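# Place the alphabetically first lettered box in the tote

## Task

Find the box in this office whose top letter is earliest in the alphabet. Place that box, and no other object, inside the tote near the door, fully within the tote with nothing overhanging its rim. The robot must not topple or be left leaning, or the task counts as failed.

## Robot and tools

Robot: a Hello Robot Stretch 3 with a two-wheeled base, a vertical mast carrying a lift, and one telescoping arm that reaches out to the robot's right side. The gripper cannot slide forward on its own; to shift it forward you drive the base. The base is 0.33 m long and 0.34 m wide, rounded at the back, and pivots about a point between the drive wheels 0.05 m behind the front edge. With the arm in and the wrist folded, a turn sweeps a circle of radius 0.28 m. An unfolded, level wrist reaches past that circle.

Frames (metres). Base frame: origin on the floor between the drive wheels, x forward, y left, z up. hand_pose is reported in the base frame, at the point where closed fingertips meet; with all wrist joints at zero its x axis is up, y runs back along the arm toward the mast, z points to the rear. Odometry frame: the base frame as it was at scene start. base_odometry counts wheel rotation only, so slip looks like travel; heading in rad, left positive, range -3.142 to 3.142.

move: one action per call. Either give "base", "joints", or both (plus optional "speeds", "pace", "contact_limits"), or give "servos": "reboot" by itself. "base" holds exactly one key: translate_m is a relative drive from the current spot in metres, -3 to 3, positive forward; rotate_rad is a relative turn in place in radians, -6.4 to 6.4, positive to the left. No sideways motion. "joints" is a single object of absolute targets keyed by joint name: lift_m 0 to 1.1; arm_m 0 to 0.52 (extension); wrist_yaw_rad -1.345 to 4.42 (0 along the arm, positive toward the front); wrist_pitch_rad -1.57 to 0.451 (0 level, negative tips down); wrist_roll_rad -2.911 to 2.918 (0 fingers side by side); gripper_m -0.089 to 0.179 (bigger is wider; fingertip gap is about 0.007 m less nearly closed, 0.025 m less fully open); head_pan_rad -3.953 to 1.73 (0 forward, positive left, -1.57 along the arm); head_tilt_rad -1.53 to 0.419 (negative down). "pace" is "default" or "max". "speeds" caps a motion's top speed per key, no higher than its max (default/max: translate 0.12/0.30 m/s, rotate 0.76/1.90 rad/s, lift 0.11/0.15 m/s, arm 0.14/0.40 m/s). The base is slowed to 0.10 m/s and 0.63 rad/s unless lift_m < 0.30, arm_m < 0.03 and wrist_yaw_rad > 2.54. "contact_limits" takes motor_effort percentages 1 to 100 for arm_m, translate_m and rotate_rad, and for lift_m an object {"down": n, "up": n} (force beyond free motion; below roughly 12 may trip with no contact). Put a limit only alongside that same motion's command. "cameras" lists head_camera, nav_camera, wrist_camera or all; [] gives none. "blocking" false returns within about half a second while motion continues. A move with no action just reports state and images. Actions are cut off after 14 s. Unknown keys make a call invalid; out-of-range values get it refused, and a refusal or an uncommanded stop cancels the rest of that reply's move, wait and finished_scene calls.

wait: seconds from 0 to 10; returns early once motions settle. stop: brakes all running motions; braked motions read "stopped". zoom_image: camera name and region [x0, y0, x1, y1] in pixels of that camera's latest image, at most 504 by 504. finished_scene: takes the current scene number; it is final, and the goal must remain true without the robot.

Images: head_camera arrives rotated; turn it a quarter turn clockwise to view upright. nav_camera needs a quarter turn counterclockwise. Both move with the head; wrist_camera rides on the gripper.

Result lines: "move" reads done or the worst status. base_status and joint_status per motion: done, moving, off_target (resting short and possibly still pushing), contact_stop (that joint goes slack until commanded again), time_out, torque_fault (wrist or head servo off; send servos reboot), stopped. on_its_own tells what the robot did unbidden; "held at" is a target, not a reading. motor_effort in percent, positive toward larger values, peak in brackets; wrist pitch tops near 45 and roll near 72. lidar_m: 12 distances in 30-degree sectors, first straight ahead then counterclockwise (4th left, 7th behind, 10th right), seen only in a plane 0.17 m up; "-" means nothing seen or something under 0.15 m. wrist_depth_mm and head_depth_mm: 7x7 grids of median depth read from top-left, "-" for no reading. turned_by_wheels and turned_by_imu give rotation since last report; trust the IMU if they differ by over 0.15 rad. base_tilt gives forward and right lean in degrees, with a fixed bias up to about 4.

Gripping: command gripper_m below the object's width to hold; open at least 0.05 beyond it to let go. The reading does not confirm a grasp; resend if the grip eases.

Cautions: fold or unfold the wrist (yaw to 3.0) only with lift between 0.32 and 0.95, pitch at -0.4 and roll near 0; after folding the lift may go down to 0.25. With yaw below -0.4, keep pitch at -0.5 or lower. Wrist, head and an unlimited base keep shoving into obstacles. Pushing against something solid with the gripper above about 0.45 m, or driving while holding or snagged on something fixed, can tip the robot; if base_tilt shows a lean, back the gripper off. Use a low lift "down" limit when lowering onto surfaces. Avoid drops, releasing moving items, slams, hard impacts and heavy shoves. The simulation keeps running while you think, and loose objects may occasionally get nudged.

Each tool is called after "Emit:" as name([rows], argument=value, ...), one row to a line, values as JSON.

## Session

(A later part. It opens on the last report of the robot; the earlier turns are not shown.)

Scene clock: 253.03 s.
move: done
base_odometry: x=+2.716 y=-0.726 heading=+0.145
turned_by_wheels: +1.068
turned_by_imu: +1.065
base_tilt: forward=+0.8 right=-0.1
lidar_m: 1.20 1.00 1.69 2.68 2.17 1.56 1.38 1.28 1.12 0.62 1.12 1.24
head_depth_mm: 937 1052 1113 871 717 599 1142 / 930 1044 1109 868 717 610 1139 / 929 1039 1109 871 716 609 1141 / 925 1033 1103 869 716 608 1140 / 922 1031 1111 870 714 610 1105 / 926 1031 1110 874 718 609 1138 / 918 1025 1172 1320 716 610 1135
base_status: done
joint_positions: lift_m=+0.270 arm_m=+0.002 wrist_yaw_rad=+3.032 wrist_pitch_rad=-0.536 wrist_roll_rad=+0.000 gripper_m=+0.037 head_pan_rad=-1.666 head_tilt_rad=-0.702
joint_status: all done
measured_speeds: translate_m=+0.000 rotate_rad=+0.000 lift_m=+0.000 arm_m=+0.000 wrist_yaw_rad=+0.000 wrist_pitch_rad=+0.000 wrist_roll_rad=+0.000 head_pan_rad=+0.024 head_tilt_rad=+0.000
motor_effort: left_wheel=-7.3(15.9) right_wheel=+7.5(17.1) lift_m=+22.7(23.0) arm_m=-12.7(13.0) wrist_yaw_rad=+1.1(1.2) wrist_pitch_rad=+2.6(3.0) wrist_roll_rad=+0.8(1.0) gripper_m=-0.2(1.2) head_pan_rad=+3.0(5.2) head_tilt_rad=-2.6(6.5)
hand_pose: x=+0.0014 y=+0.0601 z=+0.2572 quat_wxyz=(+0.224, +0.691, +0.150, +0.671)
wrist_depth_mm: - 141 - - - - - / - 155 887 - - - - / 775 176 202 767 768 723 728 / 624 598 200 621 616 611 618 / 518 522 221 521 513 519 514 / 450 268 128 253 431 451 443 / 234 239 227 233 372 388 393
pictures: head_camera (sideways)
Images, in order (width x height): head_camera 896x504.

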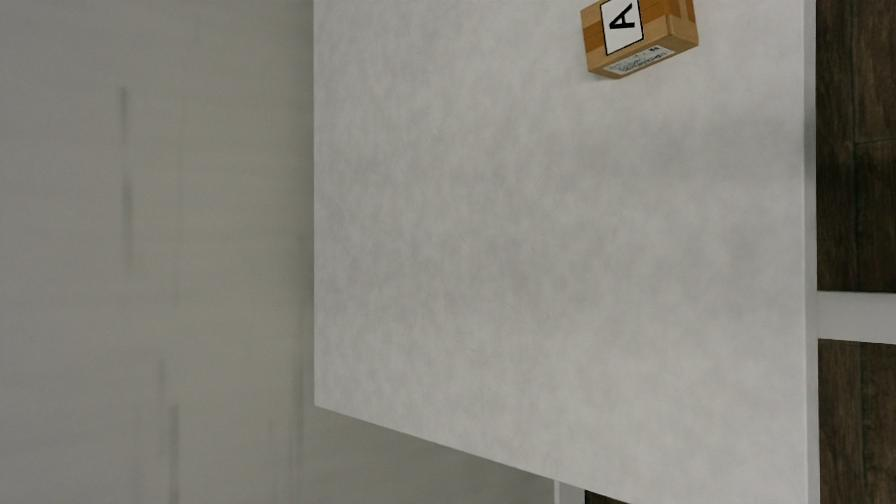

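Emit:
move(base={"translate_m": -0.24}, joints={"lift_m": 0.93, "wrist_pitch_rad": -0.4, "wrist_roll_rad": 0.0}, pace="max", cameras=["head_camera"])

Emit:
move(joints={"wrist_yaw_rad": 0.0}, pace="max", cameras=[])

Emit:
move(joints={"wrist_pitch_rad": -1.0, "arm_m": 0.08, "gripper_m": 0.179}, pace="max", cameras=["wrist_camera", "head_camera"])

Scene clock: 296.77 s.
move: done
base_odometry: x=+2.478 y=-0.760 heading=+0.145
turned_by_wheels: +0.000
turned_by_imu: +0.001
base_tilt: forward=+1.1 right=-0.1
lidar_m: 1.44 1.18 2.03 2.68 2.10 1.36 1.14 1.08 1.12 1.08 0.69 1.49
head_depth_mm: 931 1043 1115 870 - - 1183 / 928 1030 1118 872 738 - 1157 / 924 1036 1113 875 755 - - / 928 1037 1103 874 737 - - / 926 1034 1112 872 755 - 1163 / 924 1033 1105 873 734 - 1179 / 920 1036 1112 873 714 607 1109
base_status: done
joint_positions: lift_m=+0.930 arm_m=+0.002 wrist_yaw_rad=+3.032 wrist_pitch_rad=-0.420 wrist_roll_rad=+0.000 gripper_m=+0.037 head_pan_rad=-1.650 head_tilt_rad=-0.700
joint_status: all done
measured_speeds: all 0
motor_effort: left_wheel=-4.0(15.3) right_wheel=+0.0(11.2) lift_m=+31.0(34.1) arm_m=-19.9(22.7) wrist_yaw_rad=+0.3(1.4) wrist_pitch_rad=+3.6(6.9) wrist_roll_rad=+0.8(3.7) gripper_m=+0.4(1.1) head_pan_rad=+2.6(4.6) head_tilt_rad=+1.4(3.2)
hand_pose: x=+0.0032 y=+0.0761 z=+0.9423 quat_wxyz=(+0.185, +0.698, +0.110, +0.683)
wrist_depth_mm: - 137 - - - - - / - 148 - - - - - / - 160 - - - - - / - - 204 - - - - / - - 199 - - - - / - - 128 - - - - / - - 253 - - - -
pictures: head_camera (sideways)
Images, in order (width x height): head_camera 896x504.

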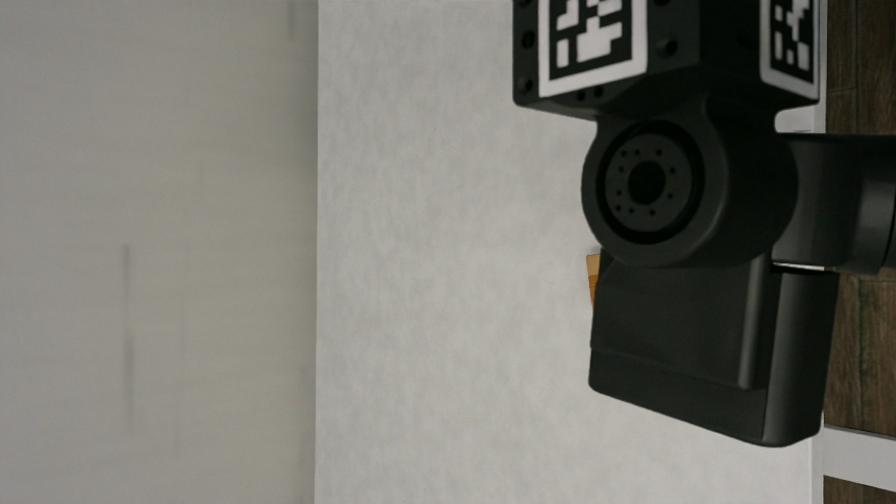

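Scene clock: 298.60 s.
move: done
base_odometry: x=+2.478 y=-0.760 heading=+0.145
turned_by_wheels: +0.000
turned_by_imu: +0.000
base_tilt: forward=+1.0 right=-0.1
lidar_m: 1.43 1.19 2.03 2.68 2.10 1.36 1.14 1.08 1.12 1.08 0.68 1.49
head_depth_mm: 927 1040 1120 878 - - - / 928 1044 1114 874 735 - - / 926 1039 1110 903 - - - / 925 1041 1109 898 - - - / 923 1030 1107 872 720 599 1140 / 928 1032 1108 870 721 609 1136 / 923 1028 1113 869 717 608 1110
base_status: not commanded
joint_positions: lift_m=+0.930 arm_m=+0.002 wrist_yaw_rad=+0.003 wrist_pitch_rad=-0.420 wrist_roll_rad=+0.000 gripper_m=+0.037 head_pan_rad=-1.650 head_tilt_rad=-0.700
joint_status: all done
measured_speeds: all 0
motor_effort: left_wheel=-4.1(4.3) right_wheel=-0.1(0.8) lift_m=+30.0(31.1) arm_m=-18.9(19.9) wrist_yaw_rad=-2.0(7.1) wrist_pitch_rad=+3.7(3.8) wrist_roll_rad=+0.9(1.1) gripper_m=-1.1(1.1) head_pan_rad=+3.2(3.9) head_tilt_rad=+1.6(2.5)
hand_pose: x=-0.0208 y=-0.3709 z=+0.9423 quat_wxyz=(+0.692, +0.149, -0.691, -0.147)
wrist_depth_mm: - - - - - - - / - - - - - - - / - - - - - - - / - - - - - - - / - - - - 150 - - / - - 127 145 - - - / - - 130 - - - -

Scene clock: 300.57 s.
move: done
base_odometry: x=+2.478 y=-0.760 heading=+0.145
turned_by_wheels: +0.000
turned_by_imu: +0.000
base_tilt: forward=+0.9 right=-0.1
lidar_m: 1.44 1.19 2.03 2.68 2.09 1.36 1.14 1.08 1.12 1.08 0.68 1.49
head_depth_mm: 931 1039 1124 - - 588 1141 / 931 1037 1114 - - 589 1145 / 927 1035 1122 - - 574 1146 / 923 1030 1108 926 639 574 1140 / 920 1032 1111 875 716 585 1141 / 919 1031 1103 870 719 609 1140 / 925 1029 1110 872 718 610 1108
base_status: not commanded
joint_positions: lift_m=+0.930 arm_m=+0.080 wrist_yaw_rad=+0.003 wrist_pitch_rad=-1.005 wrist_roll_rad=+0.000 gripper_m=+0.179 head_pan_rad=-1.650 head_tilt_rad=-0.699
joint_status: all done
measured_speeds: all 0
motor_effort: left_wheel=-4.2(4.2) right_wheel=-0.1(0.7) lift_m=+29.7(30.5) arm_m=+20.1(25.3) wrist_yaw_rad=-1.8(2.4) wrist_pitch_rad=+0.6(3.9) wrist_roll_rad=+0.8(1.0) gripper_m=-0.4(94.5) head_pan_rad=+2.2(4.0) head_tilt_rad=+1.1(2.3)
hand_pose: x=-0.0213 y=-0.3420 z=+0.8395 quat_wxyz=(+0.620, +0.342, -0.619, -0.340)
wrist_depth_mm: - - - - - - - / - - - - - - - / - - - - - - - / - - 258 259 - - - / - - 241 245 - - - / - 120 - - - 133 114 / - - - - - - 106
pictures: head_camera (sideways), wrist_camera
Images, in order (width x height): head_camera 896x504, wrist_camera 644x364.

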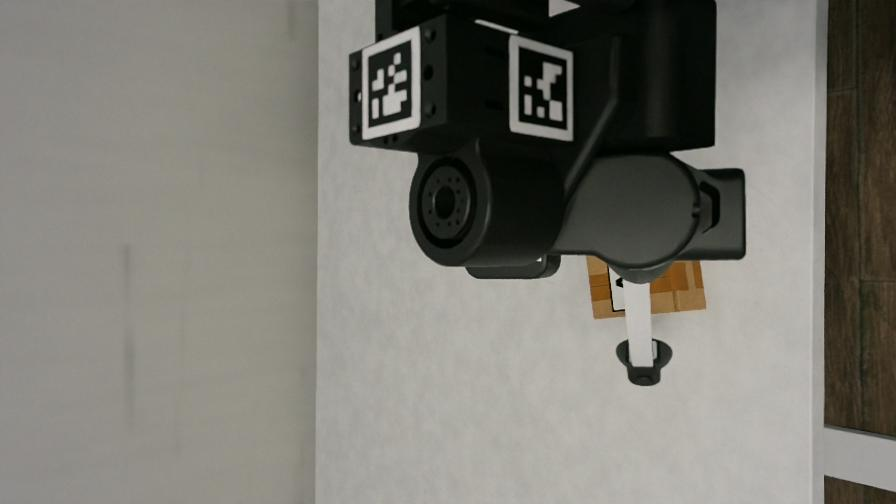

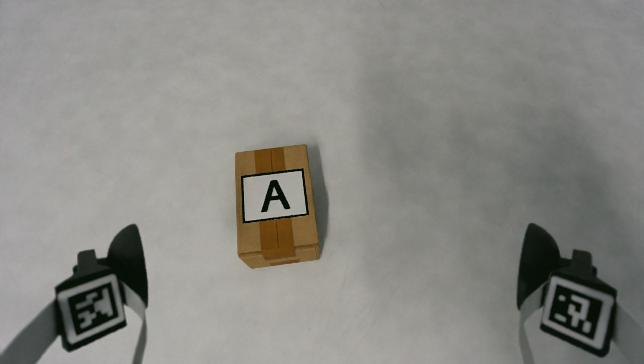

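Emit:
move(base={"translate_m": 0.022}, joints={"wrist_yaw_rad": 0.127, "arm_m": 0.14, "lift_m": 0.88}, pace="max", cameras=["wrist_camera"])

Scene clock: 322.40 s.
move: done
base_odometry: x=+2.500 y=-0.757 heading=+0.145
turned_by_wheels: +0.000
turned_by_imu: +0.001
base_tilt: forward=+1.1 right=-0.1
lidar_m: 1.41 1.17 2.00 2.68 2.10 1.38 1.16 1.10 1.12 1.08 0.68 1.47
head_depth_mm: 931 1042 1111 310 313 612 1146 / 927 1036 1111 297 313 612 1150 / 924 1037 1113 305 325 597 1140 / 924 1035 1118 435 333 585 1142 / 922 1036 1106 874 719 610 1146 / 922 1038 1110 876 715 610 1135 / 923 1027 1108 869 718 610 1100
base_status: done
joint_positions: lift_m=+0.880 arm_m=+0.140 wrist_yaw_rad=+0.124 wrist_pitch_rad=-1.007 wrist_roll_rad=+0.000 gripper_m=+0.179 head_pan_rad=-1.650 head_tilt_rad=-0.699
joint_status: all done
measured_speeds: all 0
motor_effort: left_wheel=+6.3(9.8) right_wheel=+3.1(9.9) lift_m=+19.5(23.9) arm_m=+22.7(25.2) wrist_yaw_rad=+2.9(7.7) wrist_pitch_rad=+0.9(1.5) wrist_roll_rad=+1.0(1.1) gripper_m=+0.2(1.0) head_pan_rad=+1.5(3.5) head_tilt_rad=-1.0(1.4)
hand_pose: x=-0.0072 y=-0.4007 z=+0.7893 quat_wxyz=(+0.640, +0.379, -0.597, -0.302)
wrist_depth_mm: - - - - - - - / - - - - - - - / - - - - - - - / - - - 201 - - - / - - - 191 - - - / - 121 - 179 - 133 114 / - - - 170 - - 106
Images, in order (width x height): wrist_camera 644x364.

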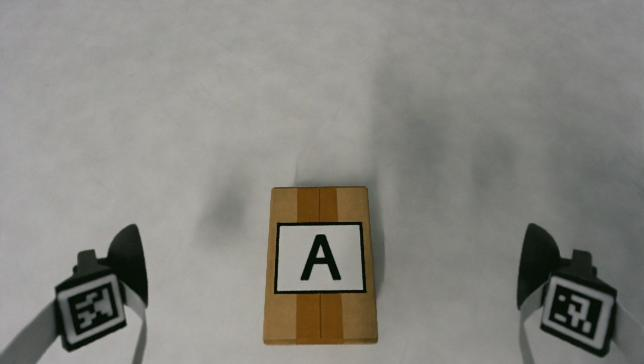

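Emit:
move(base={"translate_m": 0.005}, joints={"lift_m": 0.816}, pace="max", contact_limits={"lift_m": {"down": 15}}, cameras=["wrist_camera", "head_camera"])

Scene clock: 332.43 s.
move: done
base_odometry: x=+2.505 y=-0.756 heading=+0.145
turned_by_wheels: +0.000
turned_by_imu: +0.001
base_tilt: forward=+0.8 right=-0.2
lidar_m: 1.41 1.16 1.99 2.68 2.10 1.38 1.16 1.10 1.12 1.08 0.67 1.47
head_depth_mm: 925 1042 1120 873 314 292 - / 935 1042 1120 876 337 366 1135 / 923 1039 1114 873 347 372 1138 / 925 1041 1112 871 373 431 1141 / 924 1033 1112 869 715 598 1142 / 923 1028 1112 870 718 609 1139 / 925 1031 1111 870 717 608 1109
base_status: done
joint_positions: lift_m=+0.816 arm_m=+0.140 wrist_yaw_rad=+0.124 wrist_pitch_rad=-1.007 wrist_roll_rad=+0.000 gripper_m=+0.179 head_pan_rad=-1.650 head_tilt_rad=-0.699
joint_status: all done
measured_speeds: all 0
motor_effort: left_wheel=+6.8(10.2) right_wheel=+3.7(9.0) lift_m=+19.3(22.7) arm_m=+9.8(13.6) wrist_yaw_rad=+3.0(3.3) wrist_pitch_rad=+0.9(1.4) wrist_roll_rad=+0.8(1.0) gripper_m=+0.0(1.1) head_pan_rad=+2.8(3.8) head_tilt_rad=-2.0(2.0)
contact_limits: lift_m down 15 (down: maximum 72; up: maximum 65)
hand_pose: x=-0.0072 y=-0.4006 z=+0.7252 quat_wxyz=(+0.640, +0.379, -0.596, -0.302)
wrist_depth_mm: - - - - - - - / - - - - - - - / - - - 141 - - - / - - - 134 134 - - / - - - 126 125 - - / - 121 - 117 118 134 114 / - - - 112 112 - 106
pictures: head_camera (sideways), wrist_camera
Images, in order (width x height): head_camera 896x504, wrist_camera 644x364.

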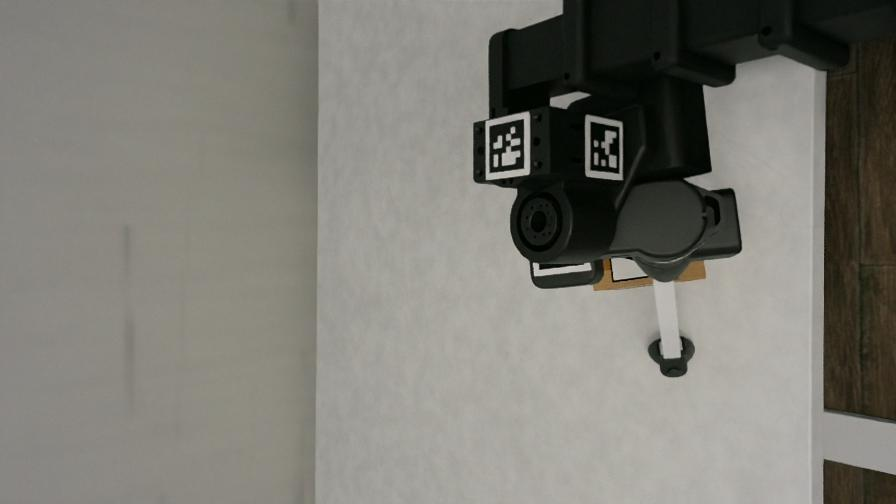

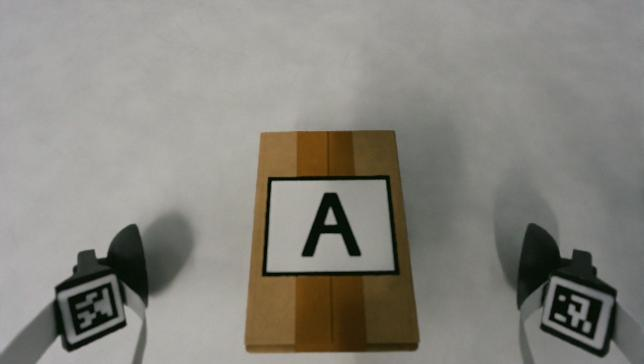

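Emit:
move(joints={"gripper_m": 0.03}, cameras=["wrist_camera"])

Emit:
move(joints={"lift_m": 0.88}, speeds={"lift_m": 0.08}, cameras=["wrist_camera", "head_camera"])

Scene clock: 337.77 s.
move: done
base_odometry: x=+2.505 y=-0.756 heading=+0.145
turned_by_wheels: +0.000
turned_by_imu: +0.001
base_tilt: forward=+1.0 right=-0.3
lidar_m: 1.41 1.17 1.99 2.68 2.10 1.38 1.17 1.10 1.12 1.08 0.67 1.46
head_depth_mm: 934 1042 1117 874 315 293 - / 926 1034 1108 873 337 366 1148 / 928 1037 1112 874 347 372 1139 / 927 1041 1105 874 372 466 1147 / 924 1030 1111 874 720 599 1140 / 925 1032 1107 878 717 610 1142 / 924 1031 1107 866 718 610 1111
base_status: not commanded
joint_positions: lift_m=+0.816 arm_m=+0.140 wrist_yaw_rad=+0.128 wrist_pitch_rad=-0.968 wrist_roll_rad=+0.000 gripper_m=+0.031 head_pan_rad=-1.650 head_tilt_rad=-0.699
joint_status: all done
measured_speeds: all 0
motor_effort: left_wheel=+6.8(7.0) right_wheel=+3.3(4.4) lift_m=+16.1(19.7) arm_m=-5.4(5.4) wrist_yaw_rad=-0.2(3.3) wrist_pitch_rad=-6.0(6.2) wrist_roll_rad=+0.8(1.1) gripper_m=-24.2(100.0) head_pan_rad=+2.8(3.6) head_tilt_rad=-2.7(2.7)
contact_limits: lift_m down 15 (down: maximum 72; up: maximum 65)
hand_pose: x=-0.0056 y=-0.4093 z=+0.7299 quat_wxyz=(+0.646, +0.369, -0.603, -0.289)
wrist_depth_mm: - - - - - - - / - - - - - - - / - - - - - - - / - - - 142 142 - - / - - 146 132 134 - - / - - 125 123 124 120 - / - - 115 115 115 - -
Images, in order (width x height): wrist_camera 644x364.

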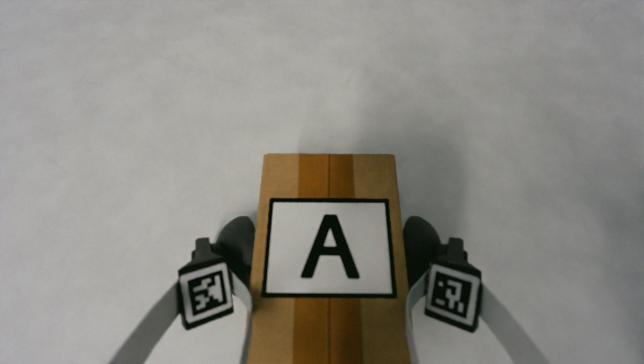

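Scene clock: 339.27 s.
move: done
base_odometry: x=+2.505 y=-0.756 heading=+0.145
turned_by_wheels: +0.000
turned_by_imu: +0.000
base_tilt: forward=+0.9 right=-0.2
lidar_m: 1.41 1.17 1.99 2.68 2.10 1.39 1.16 1.10 1.12 1.08 0.67 1.47
head_depth_mm: 927 1037 1114 311 314 612 1145 / 927 1040 1123 297 314 612 1141 / 923 1034 1112 304 325 600 1149 / 926 1034 1110 436 333 586 1137 / 924 1027 1109 869 716 610 1140 / 927 1028 1118 872 716 612 1136 / 919 1032 1103 869 716 610 1110
base_status: not commanded
joint_positions: lift_m=+0.880 arm_m=+0.140 wrist_yaw_rad=+0.128 wrist_pitch_rad=-1.010 wrist_roll_rad=+0.000 gripper_m=+0.031 head_pan_rad=-1.650 head_tilt_rad=-0.699
joint_status: all done
measured_speeds: all 0
motor_effort: left_wheel=+6.7(6.8) right_wheel=+3.7(4.1) lift_m=+31.2(34.5) arm_m=-9.7(9.8) wrist_yaw_rad=-0.4(0.9) wrist_pitch_rad=+1.7(6.3) wrist_roll_rad=+0.8(0.9) gripper_m=-21.5(25.0) head_pan_rad=+2.1(3.6) head_tilt_rad=-2.2(3.0)
hand_pose: x=-0.0068 y=-0.3999 z=+0.7889 quat_wxyz=(+0.640, +0.381, -0.595, -0.302)
wrist_depth_mm: - - - - - - - / - - - - - - - / - - - - - - - / - - - 148 - - - / - - 151 135 138 - - / - - 124 126 127 - - / - 105 118 117 117 - -
pictures: head_camera (sideways), wrist_camera
Images, in order (width x height): head_camera 896x504, wrist_camera 644x364.

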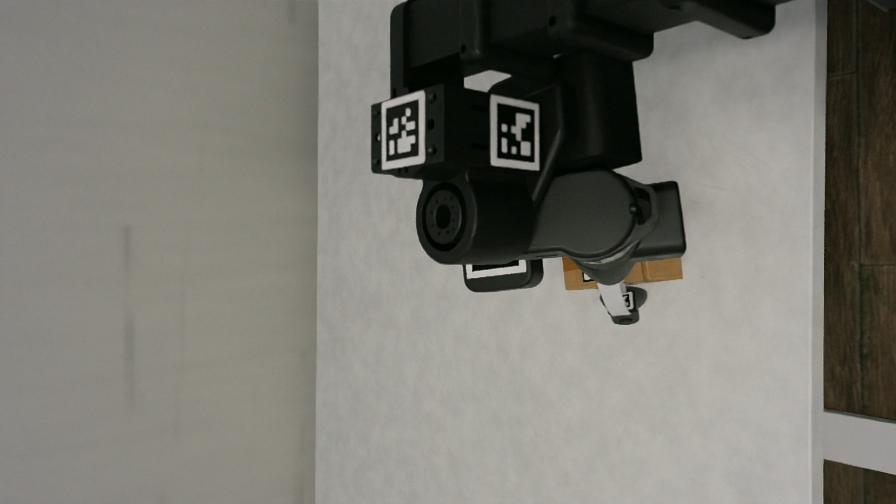

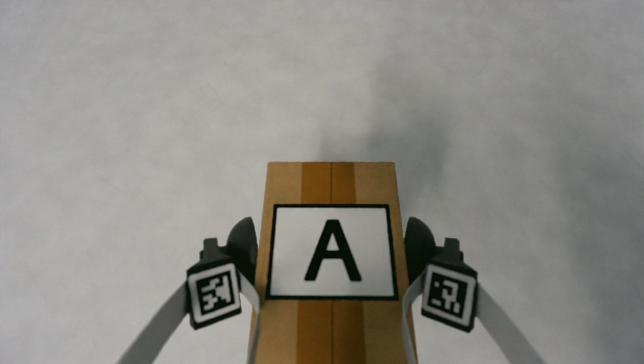

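Emit:
move(joints={"arm_m": 0.01, "head_pan_rad": 0.0, "head_tilt_rad": -0.5}, speeds={"arm_m": 0.25, "head_pan_rad": 1.0}, cameras=[])

Emit:
move(base={"rotate_rad": 2.041}, pace="max", cameras=["wrist_camera", "head_camera"])

Emit:
move(base={"translate_m": 1.234}, joints={"lift_m": 0.55}, pace="max", cameras=["wrist_camera", "head_camera"])

Scene clock: 373.17 s.
move: done
base_odometry: x=+2.505 y=-0.756 heading=+0.145
turned_by_wheels: +0.000
turned_by_imu: +0.001
base_tilt: forward=+0.9 right=-0.2
lidar_m: 1.41 1.17 1.99 2.69 2.10 1.39 1.16 1.10 1.12 1.08 0.67 1.47
head_depth_mm: 1166 1270 1390 1522 1686 1633 1337 / 1175 1268 1391 1521 1710 1595 1333 / 1177 1281 1407 1563 1717 1599 1348 / 1189 1286 1414 1567 1751 1606 1348 / 1204 1307 1425 1569 1781 1594 1336 / 1215 1317 1435 1597 1799 1600 1334 / 1227 1331 1435 1622 1786 1582 1343
base_status: not commanded
joint_positions: lift_m=+0.880 arm_m=+0.010 wrist_yaw_rad=+0.128 wrist_pitch_rad=-1.011 wrist_roll_rad=+0.000 gripper_m=+0.031 head_pan_rad=+0.026 head_tilt_rad=-0.501
joint_status: all done
measured_speeds: all 0
motor_effort: left_wheel=+6.6(6.9) right_wheel=+3.6(3.9) lift_m=+21.5(21.7) arm_m=-21.7(24.9) wrist_yaw_rad=-0.1(0.9) wrist_pitch_rad=+1.9(2.1) wrist_roll_rad=+0.7(1.0) gripper_m=-22.1(22.3) head_pan_rad=-0.5(6.2) head_tilt_rad=+2.8(7.0)
hand_pose: x=-0.0068 y=-0.2698 z=+0.7888 quat_wxyz=(+0.640, +0.381, -0.595, -0.302)
wrist_depth_mm: - - - - - - - / - - - - - - - / - - - - - - - / - - - 148 - - - / 944 - 151 136 138 - - / 897 905 124 126 127 - - / 843 115 121 117 120 816 844

Scene clock: 377.33 s.
move: done
base_odometry: x=+2.505 y=-0.756 heading=+2.186
turned_by_wheels: +2.040
turned_by_imu: +2.034
base_tilt: forward=+1.0 right=-0.3
lidar_m: 2.05 1.38 1.16 1.10 1.15 1.08 0.67 1.42 1.41 1.17 1.86 2.68
head_depth_mm: 2301 2449 2649 2675 1998 1600 1343 / 2411 2569 2804 2649 2005 1600 1347 / 2507 2733 2963 2600 1990 1603 1339 / 2662 2858 3109 2681 1995 1590 1332 / 1801 1965 2134 2342 1987 1590 1334 / 1828 1946 2134 2346 1979 1579 1332 / 1875 1925 2094 2165 1868 1600 1340
base_status: done
joint_positions: lift_m=+0.880 arm_m=+0.010 wrist_yaw_rad=+0.128 wrist_pitch_rad=-1.011 wrist_roll_rad=+0.000 gripper_m=+0.031 head_pan_rad=+0.001 head_tilt_rad=-0.500
joint_status: not commanded
measured_speeds: all 0
motor_effort: left_wheel=-10.7(15.0) right_wheel=+10.5(15.9) lift_m=+25.5(25.7) arm_m=-21.7(22.7) wrist_yaw_rad=-0.7(0.9) wrist_pitch_rad=+1.8(2.1) wrist_roll_rad=+0.8(1.1) gripper_m=-20.6(22.2) head_pan_rad=-2.7(4.3) head_tilt_rad=+2.8(3.9)
hand_pose: x=-0.0068 y=-0.2698 z=+0.7888 quat_wxyz=(+0.640, +0.381, -0.595, -0.302)
wrist_depth_mm: - - - - - - - / - - - - - - - / - - - - - - - / - - - 148 - - - / 963 930 154 136 147 947 939 / 906 894 125 125 127 887 875 / 832 115 121 117 121 811 845
pictures: head_camera (sideways), wrist_camera
Images, in order (width x height): head_camera 896x504, wrist_camera 644x364.

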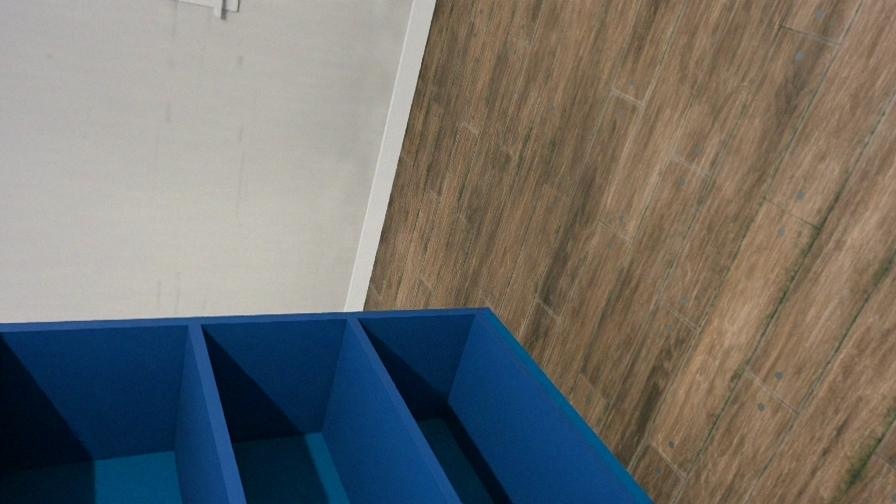

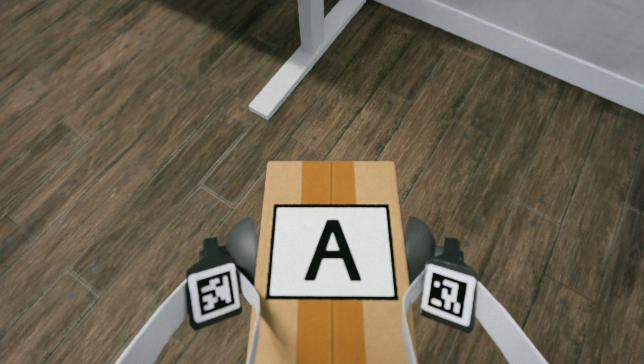

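Scene clock: 390.63 s.
move: done
base_odometry: x=+1.793 y=+0.252 heading=+2.186
turned_by_wheels: +0.000
turned_by_imu: +0.000
base_tilt: forward=+0.9 right=+0.1
lidar_m: 1.61 0.86 1.09 0.69 1.36 1.75 1.90 2.07 1.56 1.67 1.68 1.57
head_depth_mm: 1337 1430 1523 1667 1815 1620 1334 / 1393 1495 1609 1765 1882 1610 1340 / 1457 1578 1720 1872 1963 1599 1335 / 1525 1646 1816 2007 1980 1612 1334 / 1632 1748 1943 2163 1975 1593 1325 / 1700 1868 2068 2293 1982 1550 1276 / 1810 1952 2087 908 1007 1126 1246
base_status: done
joint_positions: lift_m=+0.550 arm_m=+0.010 wrist_yaw_rad=+0.128 wrist_pitch_rad=-1.011 wrist_roll_rad=+0.000 gripper_m=+0.031 head_pan_rad=+0.000 head_tilt_rad=-0.500
joint_status: all done
measured_speeds: all 0
motor_effort: left_wheel=+8.1(12.7) right_wheel=+2.8(17.2) lift_m=+32.1(33.0) arm_m=-15.5(22.2) wrist_yaw_rad=-0.5(1.1) wrist_pitch_rad=+1.7(2.2) wrist_roll_rad=+0.7(1.0) gripper_m=-20.1(22.6) head_pan_rad=-2.5(5.2) head_tilt_rad=+1.7(3.7)
hand_pose: x=-0.0068 y=-0.2697 z=+0.4588 quat_wxyz=(+0.639, +0.381, -0.595, -0.302)
wrist_depth_mm: 868 861 845 844 853 862 851 / 790 776 781 780 763 766 774 / 727 740 725 727 730 710 722 / 678 673 679 148 677 680 666 / 639 632 154 136 148 616 630 / 582 588 125 126 127 588 582 / 566 547 122 117 120 554 546
pictures: head_camera (sideways), wrist_camera
Images, in order (width x height): head_camera 896x504, wrist_camera 644x364.

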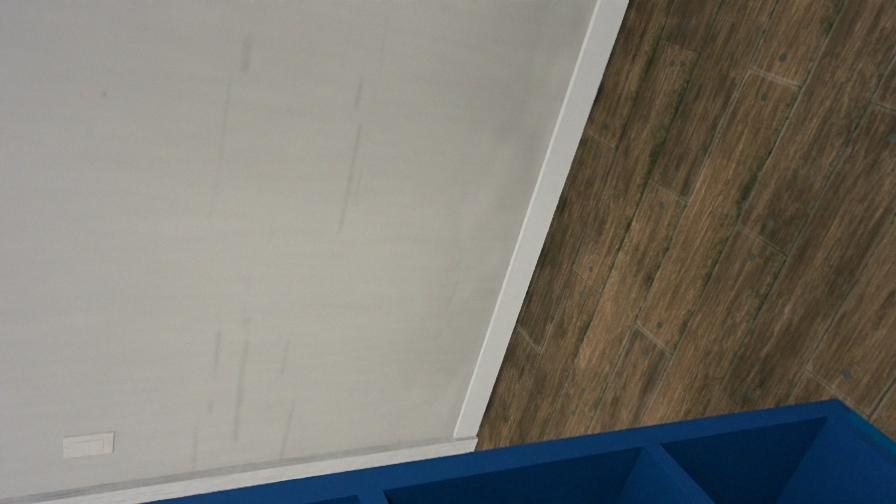

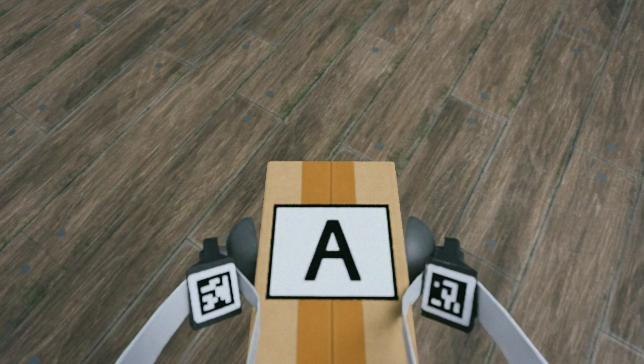

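Emit:
move(base={"translate_m": 1.234}, pace="max", cameras=["head_camera"])

Emit:
move(base={"rotate_rad": 1.101}, pace="max", cameras=["head_camera", "wrist_camera"])

Scene clock: 430.37 s.
move: done
base_odometry: x=+1.082 y=+1.260 heading=+2.186
turned_by_wheels: +0.000
turned_by_imu: +0.000
base_tilt: forward=+0.9 right=-0.1
lidar_m: 0.48 0.62 1.34 2.33 0.52 0.50 3.11 2.53 2.02 0.73 0.50 0.47
head_depth_mm: 364 390 420 455 498 548 612 / 380 409 443 483 529 588 658 / 399 431 468 513 567 635 719 / 419 454 496 547 608 687 786 / 441 480 526 587 657 752 868 / 466 510 563 629 714 827 969 / 494 543 606 682 780 918 1093
base_status: done
joint_positions: lift_m=+0.550 arm_m=+0.010 wrist_yaw_rad=+0.128 wrist_pitch_rad=-1.011 wrist_roll_rad=+0.000 gripper_m=+0.031 head_pan_rad=+0.000 head_tilt_rad=-0.500
joint_status: not commanded
measured_speeds: all 0
motor_effort: left_wheel=+3.8(14.3) right_wheel=+7.6(14.3) lift_m=+31.3(32.3) arm_m=-6.8(14.0) wrist_yaw_rad=-0.1(1.0) wrist_pitch_rad=+1.9(2.3) wrist_roll_rad=+0.8(1.1) gripper_m=-21.2(22.3) head_pan_rad=-2.1(4.5) head_tilt_rad=+0.6(3.1)
hand_pose: x=-0.0068 y=-0.2697 z=+0.4588 quat_wxyz=(+0.639, +0.381, -0.595, -0.302)
wrist_depth_mm: - - - 813 859 844 816 / - - - 779 775 774 771 / - - 730 717 725 713 715 / - - 659 148 665 678 668 / - 612 155 136 147 630 625 / - 585 125 126 127 583 601 / 513 547 122 117 120 545 550
pictures: head_camera (sideways)
Images, in order (width x height): head_camera 896x504.

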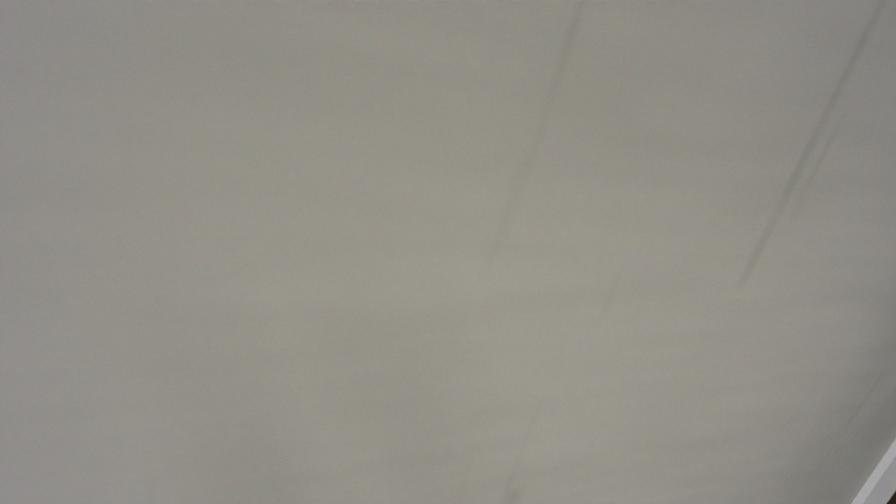

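Scene clock: 433.07 s.
move: done
base_odometry: x=+1.082 y=+1.260 heading=-2.997
turned_by_wheels: +1.100
turned_by_imu: +1.096
base_tilt: forward=+0.8 right=-0.2
lidar_m: 1.52 0.73 0.52 0.50 3.39 2.54 2.01 0.69 0.49 0.47 0.48 0.64
head_depth_mm: 1594 1561 1538 1511 1483 1451 1316 / 1983 2101 2259 2321 1924 1605 1349 / 1952 2103 2321 2534 2005 1597 1347 / 1975 2138 2339 2518 2023 1598 1342 / 1995 2138 2329 2527 1981 1601 1344 / 1981 2131 2354 2509 1992 1589 1340 / 1974 2162 2359 2516 1974 1586 1321
base_status: done
joint_positions: lift_m=+0.550 arm_m=+0.010 wrist_yaw_rad=+0.128 wrist_pitch_rad=-1.011 wrist_roll_rad=+0.000 gripper_m=+0.031 head_pan_rad=+0.000 head_tilt_rad=-0.500
joint_status: not commanded
measured_speeds: all 0
motor_effort: left_wheel=-9.3(15.2) right_wheel=+11.3(14.9) lift_m=+30.3(31.2) arm_m=-12.9(12.9) wrist_yaw_rad=-0.3(0.8) wrist_pitch_rad=+1.9(2.1) wrist_roll_rad=+0.8(1.1) gripper_m=-20.5(22.0) head_pan_rad=-3.9(4.4) head_tilt_rad=+0.9(1.8)
hand_pose: x=-0.0068 y=-0.2697 z=+0.4588 quat_wxyz=(+0.639, +0.381, -0.595, -0.302)
wrist_depth_mm: - 276 275 267 267 262 254 / - - - - - - - / - - - - - - - / 681 660 - 148 - - - / 629 631 154 136 145 617 616 / 592 590 124 125 127 585 576 / 558 545 122 117 120 540 557
pictures: head_camera (sideways), wrist_camera
Images, in order (width x height): head_camera 896x504, wrist_camera 644x364.

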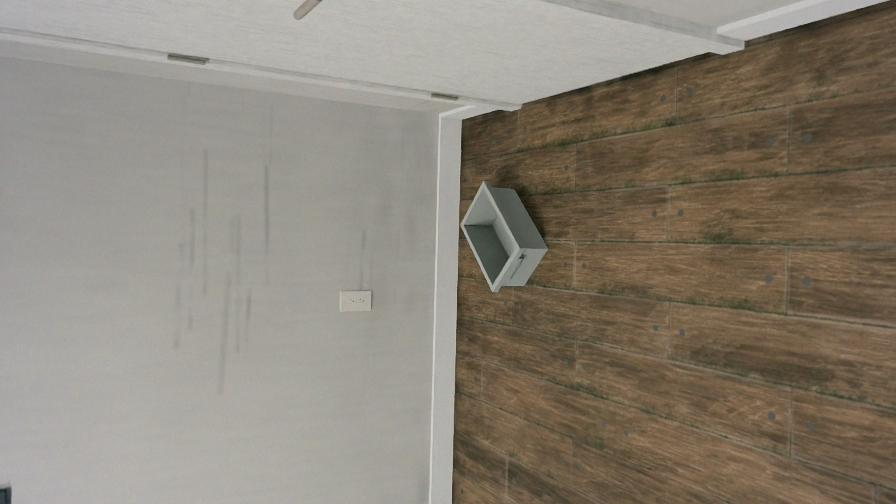

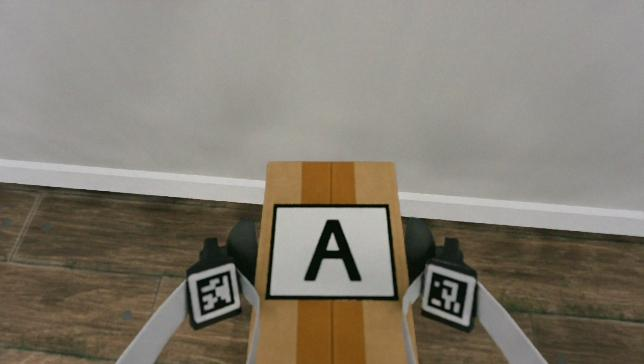

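Emit:
zoom_image(camera="head_camera", region=[420, 150, 600, 320])

Emit:
move(base={"translate_m": 1.052}, joints={"head_pan_rad": 0.0, "head_tilt_rad": -0.75}, pace="max", cameras=["head_camera"])

Scaled by 2.800 (camera's finer frame: 1280x720).

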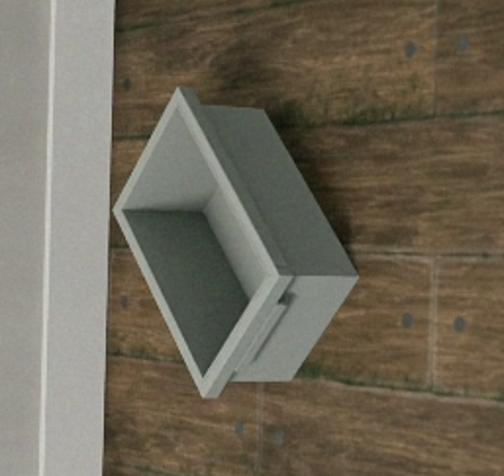

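Scene clock: 448.90 s.
move: done
base_odometry: x=+0.041 y=+1.108 heading=-2.997
turned_by_wheels: +0.000
turned_by_imu: +0.001
base_tilt: forward=+1.1 right=-0.1
lidar_m: 1.25 1.29 1.71 2.21 0.72 0.73 1.99 0.63 0.45 0.40 0.42 0.56
head_depth_mm: 1083 1218 1363 1433 1338 1302 1173 / 1080 1227 1401 1651 1548 1347 1184 / 1081 1231 1412 1649 1523 1343 1182 / 1094 1228 1424 1654 1507 1312 1181 / 1089 1237 1418 1658 1571 1346 1180 / 1095 1230 1419 1693 1553 1344 1182 / 1099 1246 1433 1686 1547 1343 1182
base_status: done
joint_positions: lift_m=+0.550 arm_m=+0.010 wrist_yaw_rad=+0.128 wrist_pitch_rad=-1.011 wrist_roll_rad=+0.000 gripper_m=+0.031 head_pan_rad=+0.000 head_tilt_rad=-0.750
joint_status: all done
measured_speeds: all 0
motor_effort: left_wheel=+0.0(12.6) right_wheel=+11.3(17.6) lift_m=+29.6(30.9) arm_m=-21.2(22.6) wrist_yaw_rad=-0.1(1.1) wrist_pitch_rad=+1.7(2.3) wrist_roll_rad=+0.8(1.2) gripper_m=-21.2(22.4) head_pan_rad=-3.0(4.3) head_tilt_rad=-3.7(6.1)
hand_pose: x=-0.0068 y=-0.2697 z=+0.4588 quat_wxyz=(+0.639, +0.381, -0.595, -0.302)
wrist_depth_mm: 223 220 - 227 220 215 209 / 276 265 250 264 261 255 246 / 332 323 312 - - - - / - - - 149 - - - / 625 629 152 136 138 608 - / 600 597 124 126 127 586 583 / 566 548 122 117 120 544 548
pictures: head_camera (sideways)
Images, in order (width x height): head_camera 896x504.

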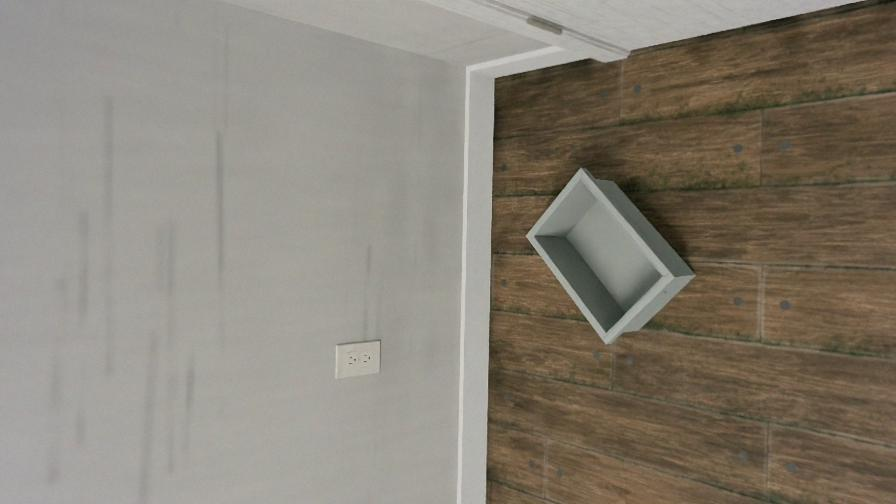

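Emit:
move(base={"translate_m": 0.22}, pace="max", cameras=["head_camera"])

Emit:
move(base={"rotate_rad": 1.571}, joints={"wrist_yaw_rad": 0.74, "head_pan_rad": -1.66, "head_tilt_rad": -0.85}, pace="max", cameras=[])

Emit:
move(joints={"arm_m": 0.30, "lift_m": 0.5}, speeds={"arm_m": 0.25, "lift_m": 0.1}, cameras=["head_camera", "wrist_camera"])

Scene clock: 477.10 s.
move: done
base_odometry: x=-0.177 y=+1.077 heading=-2.997
turned_by_wheels: +0.000
turned_by_imu: +0.000
base_tilt: forward=+1.2 right=-0.1
lidar_m: 1.04 1.07 1.41 2.94 1.03 0.88 1.96 0.62 0.41 0.40 0.41 0.54
head_depth_mm: 891 997 1144 1313 1391 1274 1162 / 891 999 1140 1359 1529 1343 1174 / 888 1001 1154 1359 1517 1324 1181 / 888 1005 1151 1362 1524 1322 1186 / 891 1009 1154 1363 1532 1290 1175 / 897 1015 1163 1372 1536 1335 1180 / 904 1020 1166 1371 1527 1351 1183
base_status: done
joint_positions: lift_m=+0.550 arm_m=+0.010 wrist_yaw_rad=+0.128 wrist_pitch_rad=-1.011 wrist_roll_rad=+0.000 gripper_m=+0.031 head_pan_rad=+0.000 head_tilt_rad=-0.750
joint_status: not commanded
measured_speeds: all 0
motor_effort: left_wheel=+5.9(12.5) right_wheel=+3.1(13.2) lift_m=+29.5(29.8) arm_m=-20.3(21.4) wrist_yaw_rad=+0.0(0.9) wrist_pitch_rad=+1.6(2.1) wrist_roll_rad=+0.7(1.1) gripper_m=-21.0(22.0) head_pan_rad=-2.6(4.3) head_tilt_rad=-4.3(5.0)
hand_pose: x=-0.0068 y=-0.2697 z=+0.4588 quat_wxyz=(+0.639, +0.381, -0.595, -0.302)
wrist_depth_mm: 211 207 201 194 189 183 - / 261 253 244 236 225 211 - / 325 316 306 293 280 261 - / - - - 148 337 - - / 629 631 151 136 140 - - / 592 596 125 125 127 584 578 / 561 549 122 117 120 548 547
pictures: head_camera (sideways)
Images, in order (width x height): head_camera 896x504.

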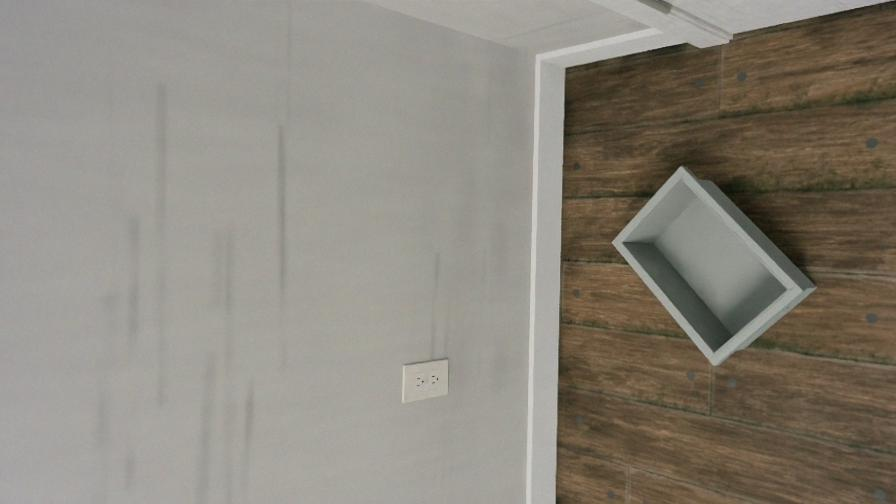

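Scene clock: 480.53 s.
move: done
base_odometry: x=-0.177 y=+1.077 heading=-1.427
turned_by_wheels: +1.570
turned_by_imu: +1.565
base_tilt: forward=+1.0 right=-0.3
lidar_m: 2.94 1.05 0.89 2.10 0.63 0.41 0.40 0.41 0.54 1.04 1.06 1.39
head_depth_mm: 955 1051 1112 1129 1124 1170 1135 / 948 1087 1291 1483 1420 1287 457 / 939 1082 1266 1546 1459 1281 461 / 934 1069 1263 1533 1393 1257 567 / 926 1063 1243 1506 1424 1258 717 / 916 1049 1237 1503 1471 1280 1141 / 910 1042 1227 1472 1458 1290 1141
base_status: done
joint_positions: lift_m=+0.550 arm_m=+0.010 wrist_yaw_rad=+0.737 wrist_pitch_rad=-1.011 wrist_roll_rad=+0.000 gripper_m=+0.031 head_pan_rad=-1.665 head_tilt_rad=-0.851
joint_status: all done
measured_speeds: all 0
motor_effort: left_wheel=-10.4(13.9) right_wheel=+11.1(16.6) lift_m=+29.0(29.6) arm_m=-21.8(22.6) wrist_yaw_rad=+3.1(8.1) wrist_pitch_rad=+2.0(2.1) wrist_roll_rad=+0.8(1.0) gripper_m=-20.9(22.3) head_pan_rad=+2.7(5.3) head_tilt_rad=-3.3(6.7)
hand_pose: x=+0.0562 y=-0.2407 z=+0.4588 quat_wxyz=(+0.701, +0.542, -0.453, -0.097)
wrist_depth_mm: 842 871 843 840 853 815 - / 796 776 785 768 780 768 753 / 735 744 712 732 706 - 712 / 677 672 673 149 552 645 666 / 638 637 154 136 147 615 624 / 597 598 124 126 127 589 588 / 565 546 122 117 121 544 547

Scene clock: 483.70 s.
move: done
base_odometry: x=-0.177 y=+1.077 heading=-1.427
turned_by_wheels: +0.000
turned_by_imu: +0.000
base_tilt: forward=+1.0 right=+0.0
lidar_m: 2.93 1.05 0.88 2.10 0.63 0.41 0.40 0.41 0.54 1.04 1.06 1.39
head_depth_mm: 957 1055 1118 1136 1132 1182 1124 / 947 1093 1288 1495 1404 590 501 / 944 1079 1270 1489 703 1266 1144 / 935 1072 1257 1528 795 1254 1139 / 930 1060 1251 1524 1304 1257 1152 / 921 1050 1232 1492 1470 1276 1153 / 908 1048 1214 1483 1451 1287 1151
base_status: not commanded
joint_positions: lift_m=+0.500 arm_m=+0.300 wrist_yaw_rad=+0.737 wrist_pitch_rad=-1.012 wrist_roll_rad=+0.000 gripper_m=+0.031 head_pan_rad=-1.660 head_tilt_rad=-0.851
joint_status: all done
measured_speeds: all 0
motor_effort: left_wheel=-10.0(10.4) right_wheel=+10.9(11.6) lift_m=+27.2(27.5) arm_m=+22.9(25.7) wrist_yaw_rad=+2.9(3.4) wrist_pitch_rad=+2.0(2.4) wrist_roll_rad=+0.8(1.1) gripper_m=-21.6(22.2) head_pan_rad=+2.8(4.1) head_tilt_rad=-1.0(3.6)
hand_pose: x=+0.0561 y=-0.5306 z=+0.4087 quat_wxyz=(+0.701, +0.542, -0.453, -0.097)
wrist_depth_mm: 784 781 784 769 - - - / 733 733 712 700 698 605 - / 689 678 679 664 662 654 548 / 620 618 620 148 536 610 593 / 585 591 153 136 138 574 567 / 540 541 124 126 127 532 534 / 519 508 122 117 120 504 501
pictures: head_camera (sideways), wrist_camera
Images, in order (width x height): head_camera 896x504, wrist_camera 644x364.

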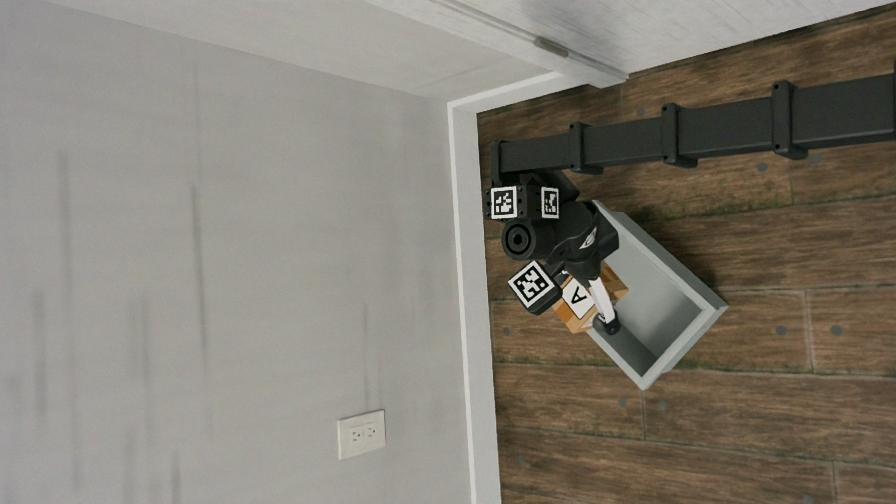

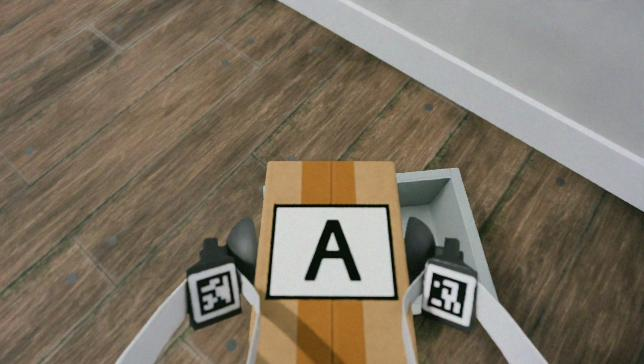

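Emit:
zoom_image(camera="wrist_camera", region=[220, 130, 540, 364])

Scaled by 1.575.

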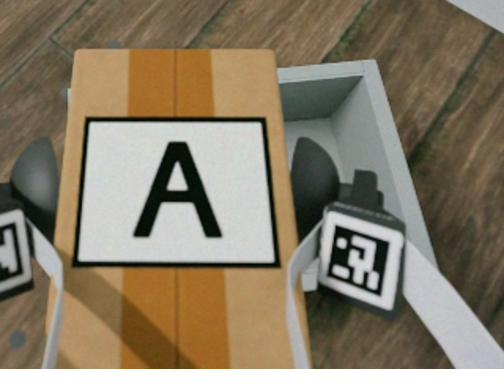

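Emit:
move(base={"translate_m": 0.0115}, joints={"arm_m": 0.427, "wrist_yaw_rad": 0.844}, speeds={"arm_m": 0.2}, cameras=[])

Emit:
move(joints={"lift_m": 0.33}, speeds={"lift_m": 0.12}, cameras=["head_camera", "wrist_camera"])

Scene clock: 511.33 s.
move: done
base_odometry: x=-0.175 y=+1.065 heading=-1.427
turned_by_wheels: +0.000
turned_by_imu: +0.001
base_tilt: forward=+1.0 right=-0.3
lidar_m: 2.92 1.05 0.88 2.15 0.65 0.42 0.41 0.42 0.55 1.03 1.06 1.39
head_depth_mm: 951 1071 1154 1180 1173 1211 1128 / 946 1092 1289 1516 1431 584 500 / 939 1074 1272 777 1302 1259 1152 / 935 1061 1262 868 1390 1260 1140 / 922 1055 1247 1463 1367 1252 1145 / 915 1055 1231 1488 1455 1287 1150 / 912 1044 1215 1474 1456 1284 1153
base_status: done
joint_positions: lift_m=+0.500 arm_m=+0.427 wrist_yaw_rad=+0.841 wrist_pitch_rad=-1.012 wrist_roll_rad=+0.000 gripper_m=+0.031 head_pan_rad=-1.660 head_tilt_rad=-0.851
joint_status: all done
measured_speeds: all 0
motor_effort: left_wheel=+2.2(5.9) right_wheel=+9.9(13.4) lift_m=+28.9(32.7) arm_m=+23.2(26.6) wrist_yaw_rad=+3.1(5.9) wrist_pitch_rad=+1.9(2.2) wrist_roll_rad=+1.0(1.0) gripper_m=-21.6(21.8) head_pan_rad=+2.6(3.9) head_tilt_rad=+0.6(1.9)
hand_pose: x=+0.0646 y=-0.6491 z=+0.4087 quat_wxyz=(+0.705, +0.565, -0.424, -0.061)
wrist_depth_mm: 795 795 780 663 - 390 341 / 730 734 711 704 595 - 370 / 658 673 678 665 657 - 384 / 632 616 611 149 605 592 - / 594 581 154 136 147 567 494 / 552 546 124 126 126 533 530 / 527 503 122 117 118 507 508

Scene clock: 513.63 s.
move: done
base_odometry: x=-0.175 y=+1.065 heading=-1.427
turned_by_wheels: +0.000
turned_by_imu: +0.000
base_tilt: forward=+0.9 right=-0.1
lidar_m: 2.91 1.05 0.88 2.15 0.65 0.42 0.41 0.42 0.55 1.04 1.06 1.39
head_depth_mm: 953 1071 1152 1180 1177 1210 1131 / 946 1086 1285 1516 1434 1279 1112 / 938 1078 1278 1527 967 780 1109 / 930 1070 1260 1496 1059 1262 1143 / 924 1061 1247 1507 1400 1257 1147 / 922 1048 1236 1493 1465 1281 1144 / 915 1046 1232 1480 1462 1283 1147
base_status: not commanded
joint_positions: lift_m=+0.330 arm_m=+0.427 wrist_yaw_rad=+0.841 wrist_pitch_rad=-1.012 wrist_roll_rad=+0.000 gripper_m=+0.031 head_pan_rad=-1.660 head_tilt_rad=-0.850
joint_status: all done
measured_speeds: all 0
motor_effort: left_wheel=+2.1(2.4) right_wheel=+9.9(10.6) lift_m=+20.2(25.4) arm_m=+17.8(23.1) wrist_yaw_rad=+3.1(3.7) wrist_pitch_rad=+2.0(2.3) wrist_roll_rad=+0.6(1.0) gripper_m=-20.5(21.8) head_pan_rad=+3.1(4.3) head_tilt_rad=-0.2(2.2)
hand_pose: x=+0.0646 y=-0.6491 z=+0.2387 quat_wxyz=(+0.705, +0.565, -0.424, -0.061)
wrist_depth_mm: 556 557 559 554 - 397 343 / 514 504 511 503 501 - 371 / 477 470 476 469 475 457 - / 439 442 442 149 437 434 427 / 415 405 154 136 147 397 407 / 387 387 125 126 127 373 379 / 362 105 119 117 117 359 357
pictures: head_camera (sideways), wrist_camera
Images, in order (width x height): head_camera 896x504, wrist_camera 644x364.

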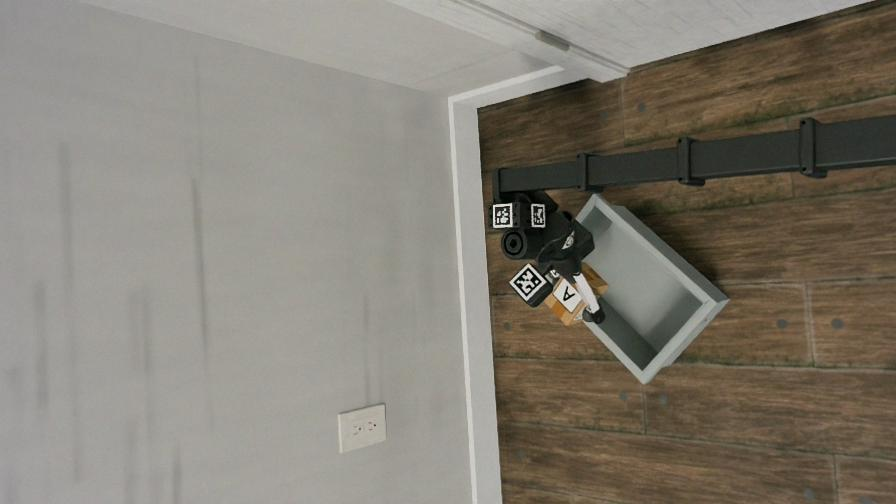

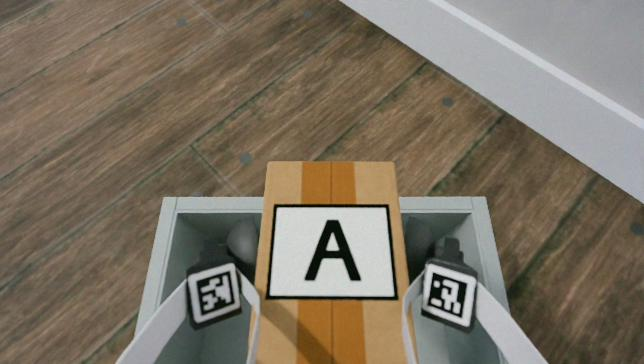

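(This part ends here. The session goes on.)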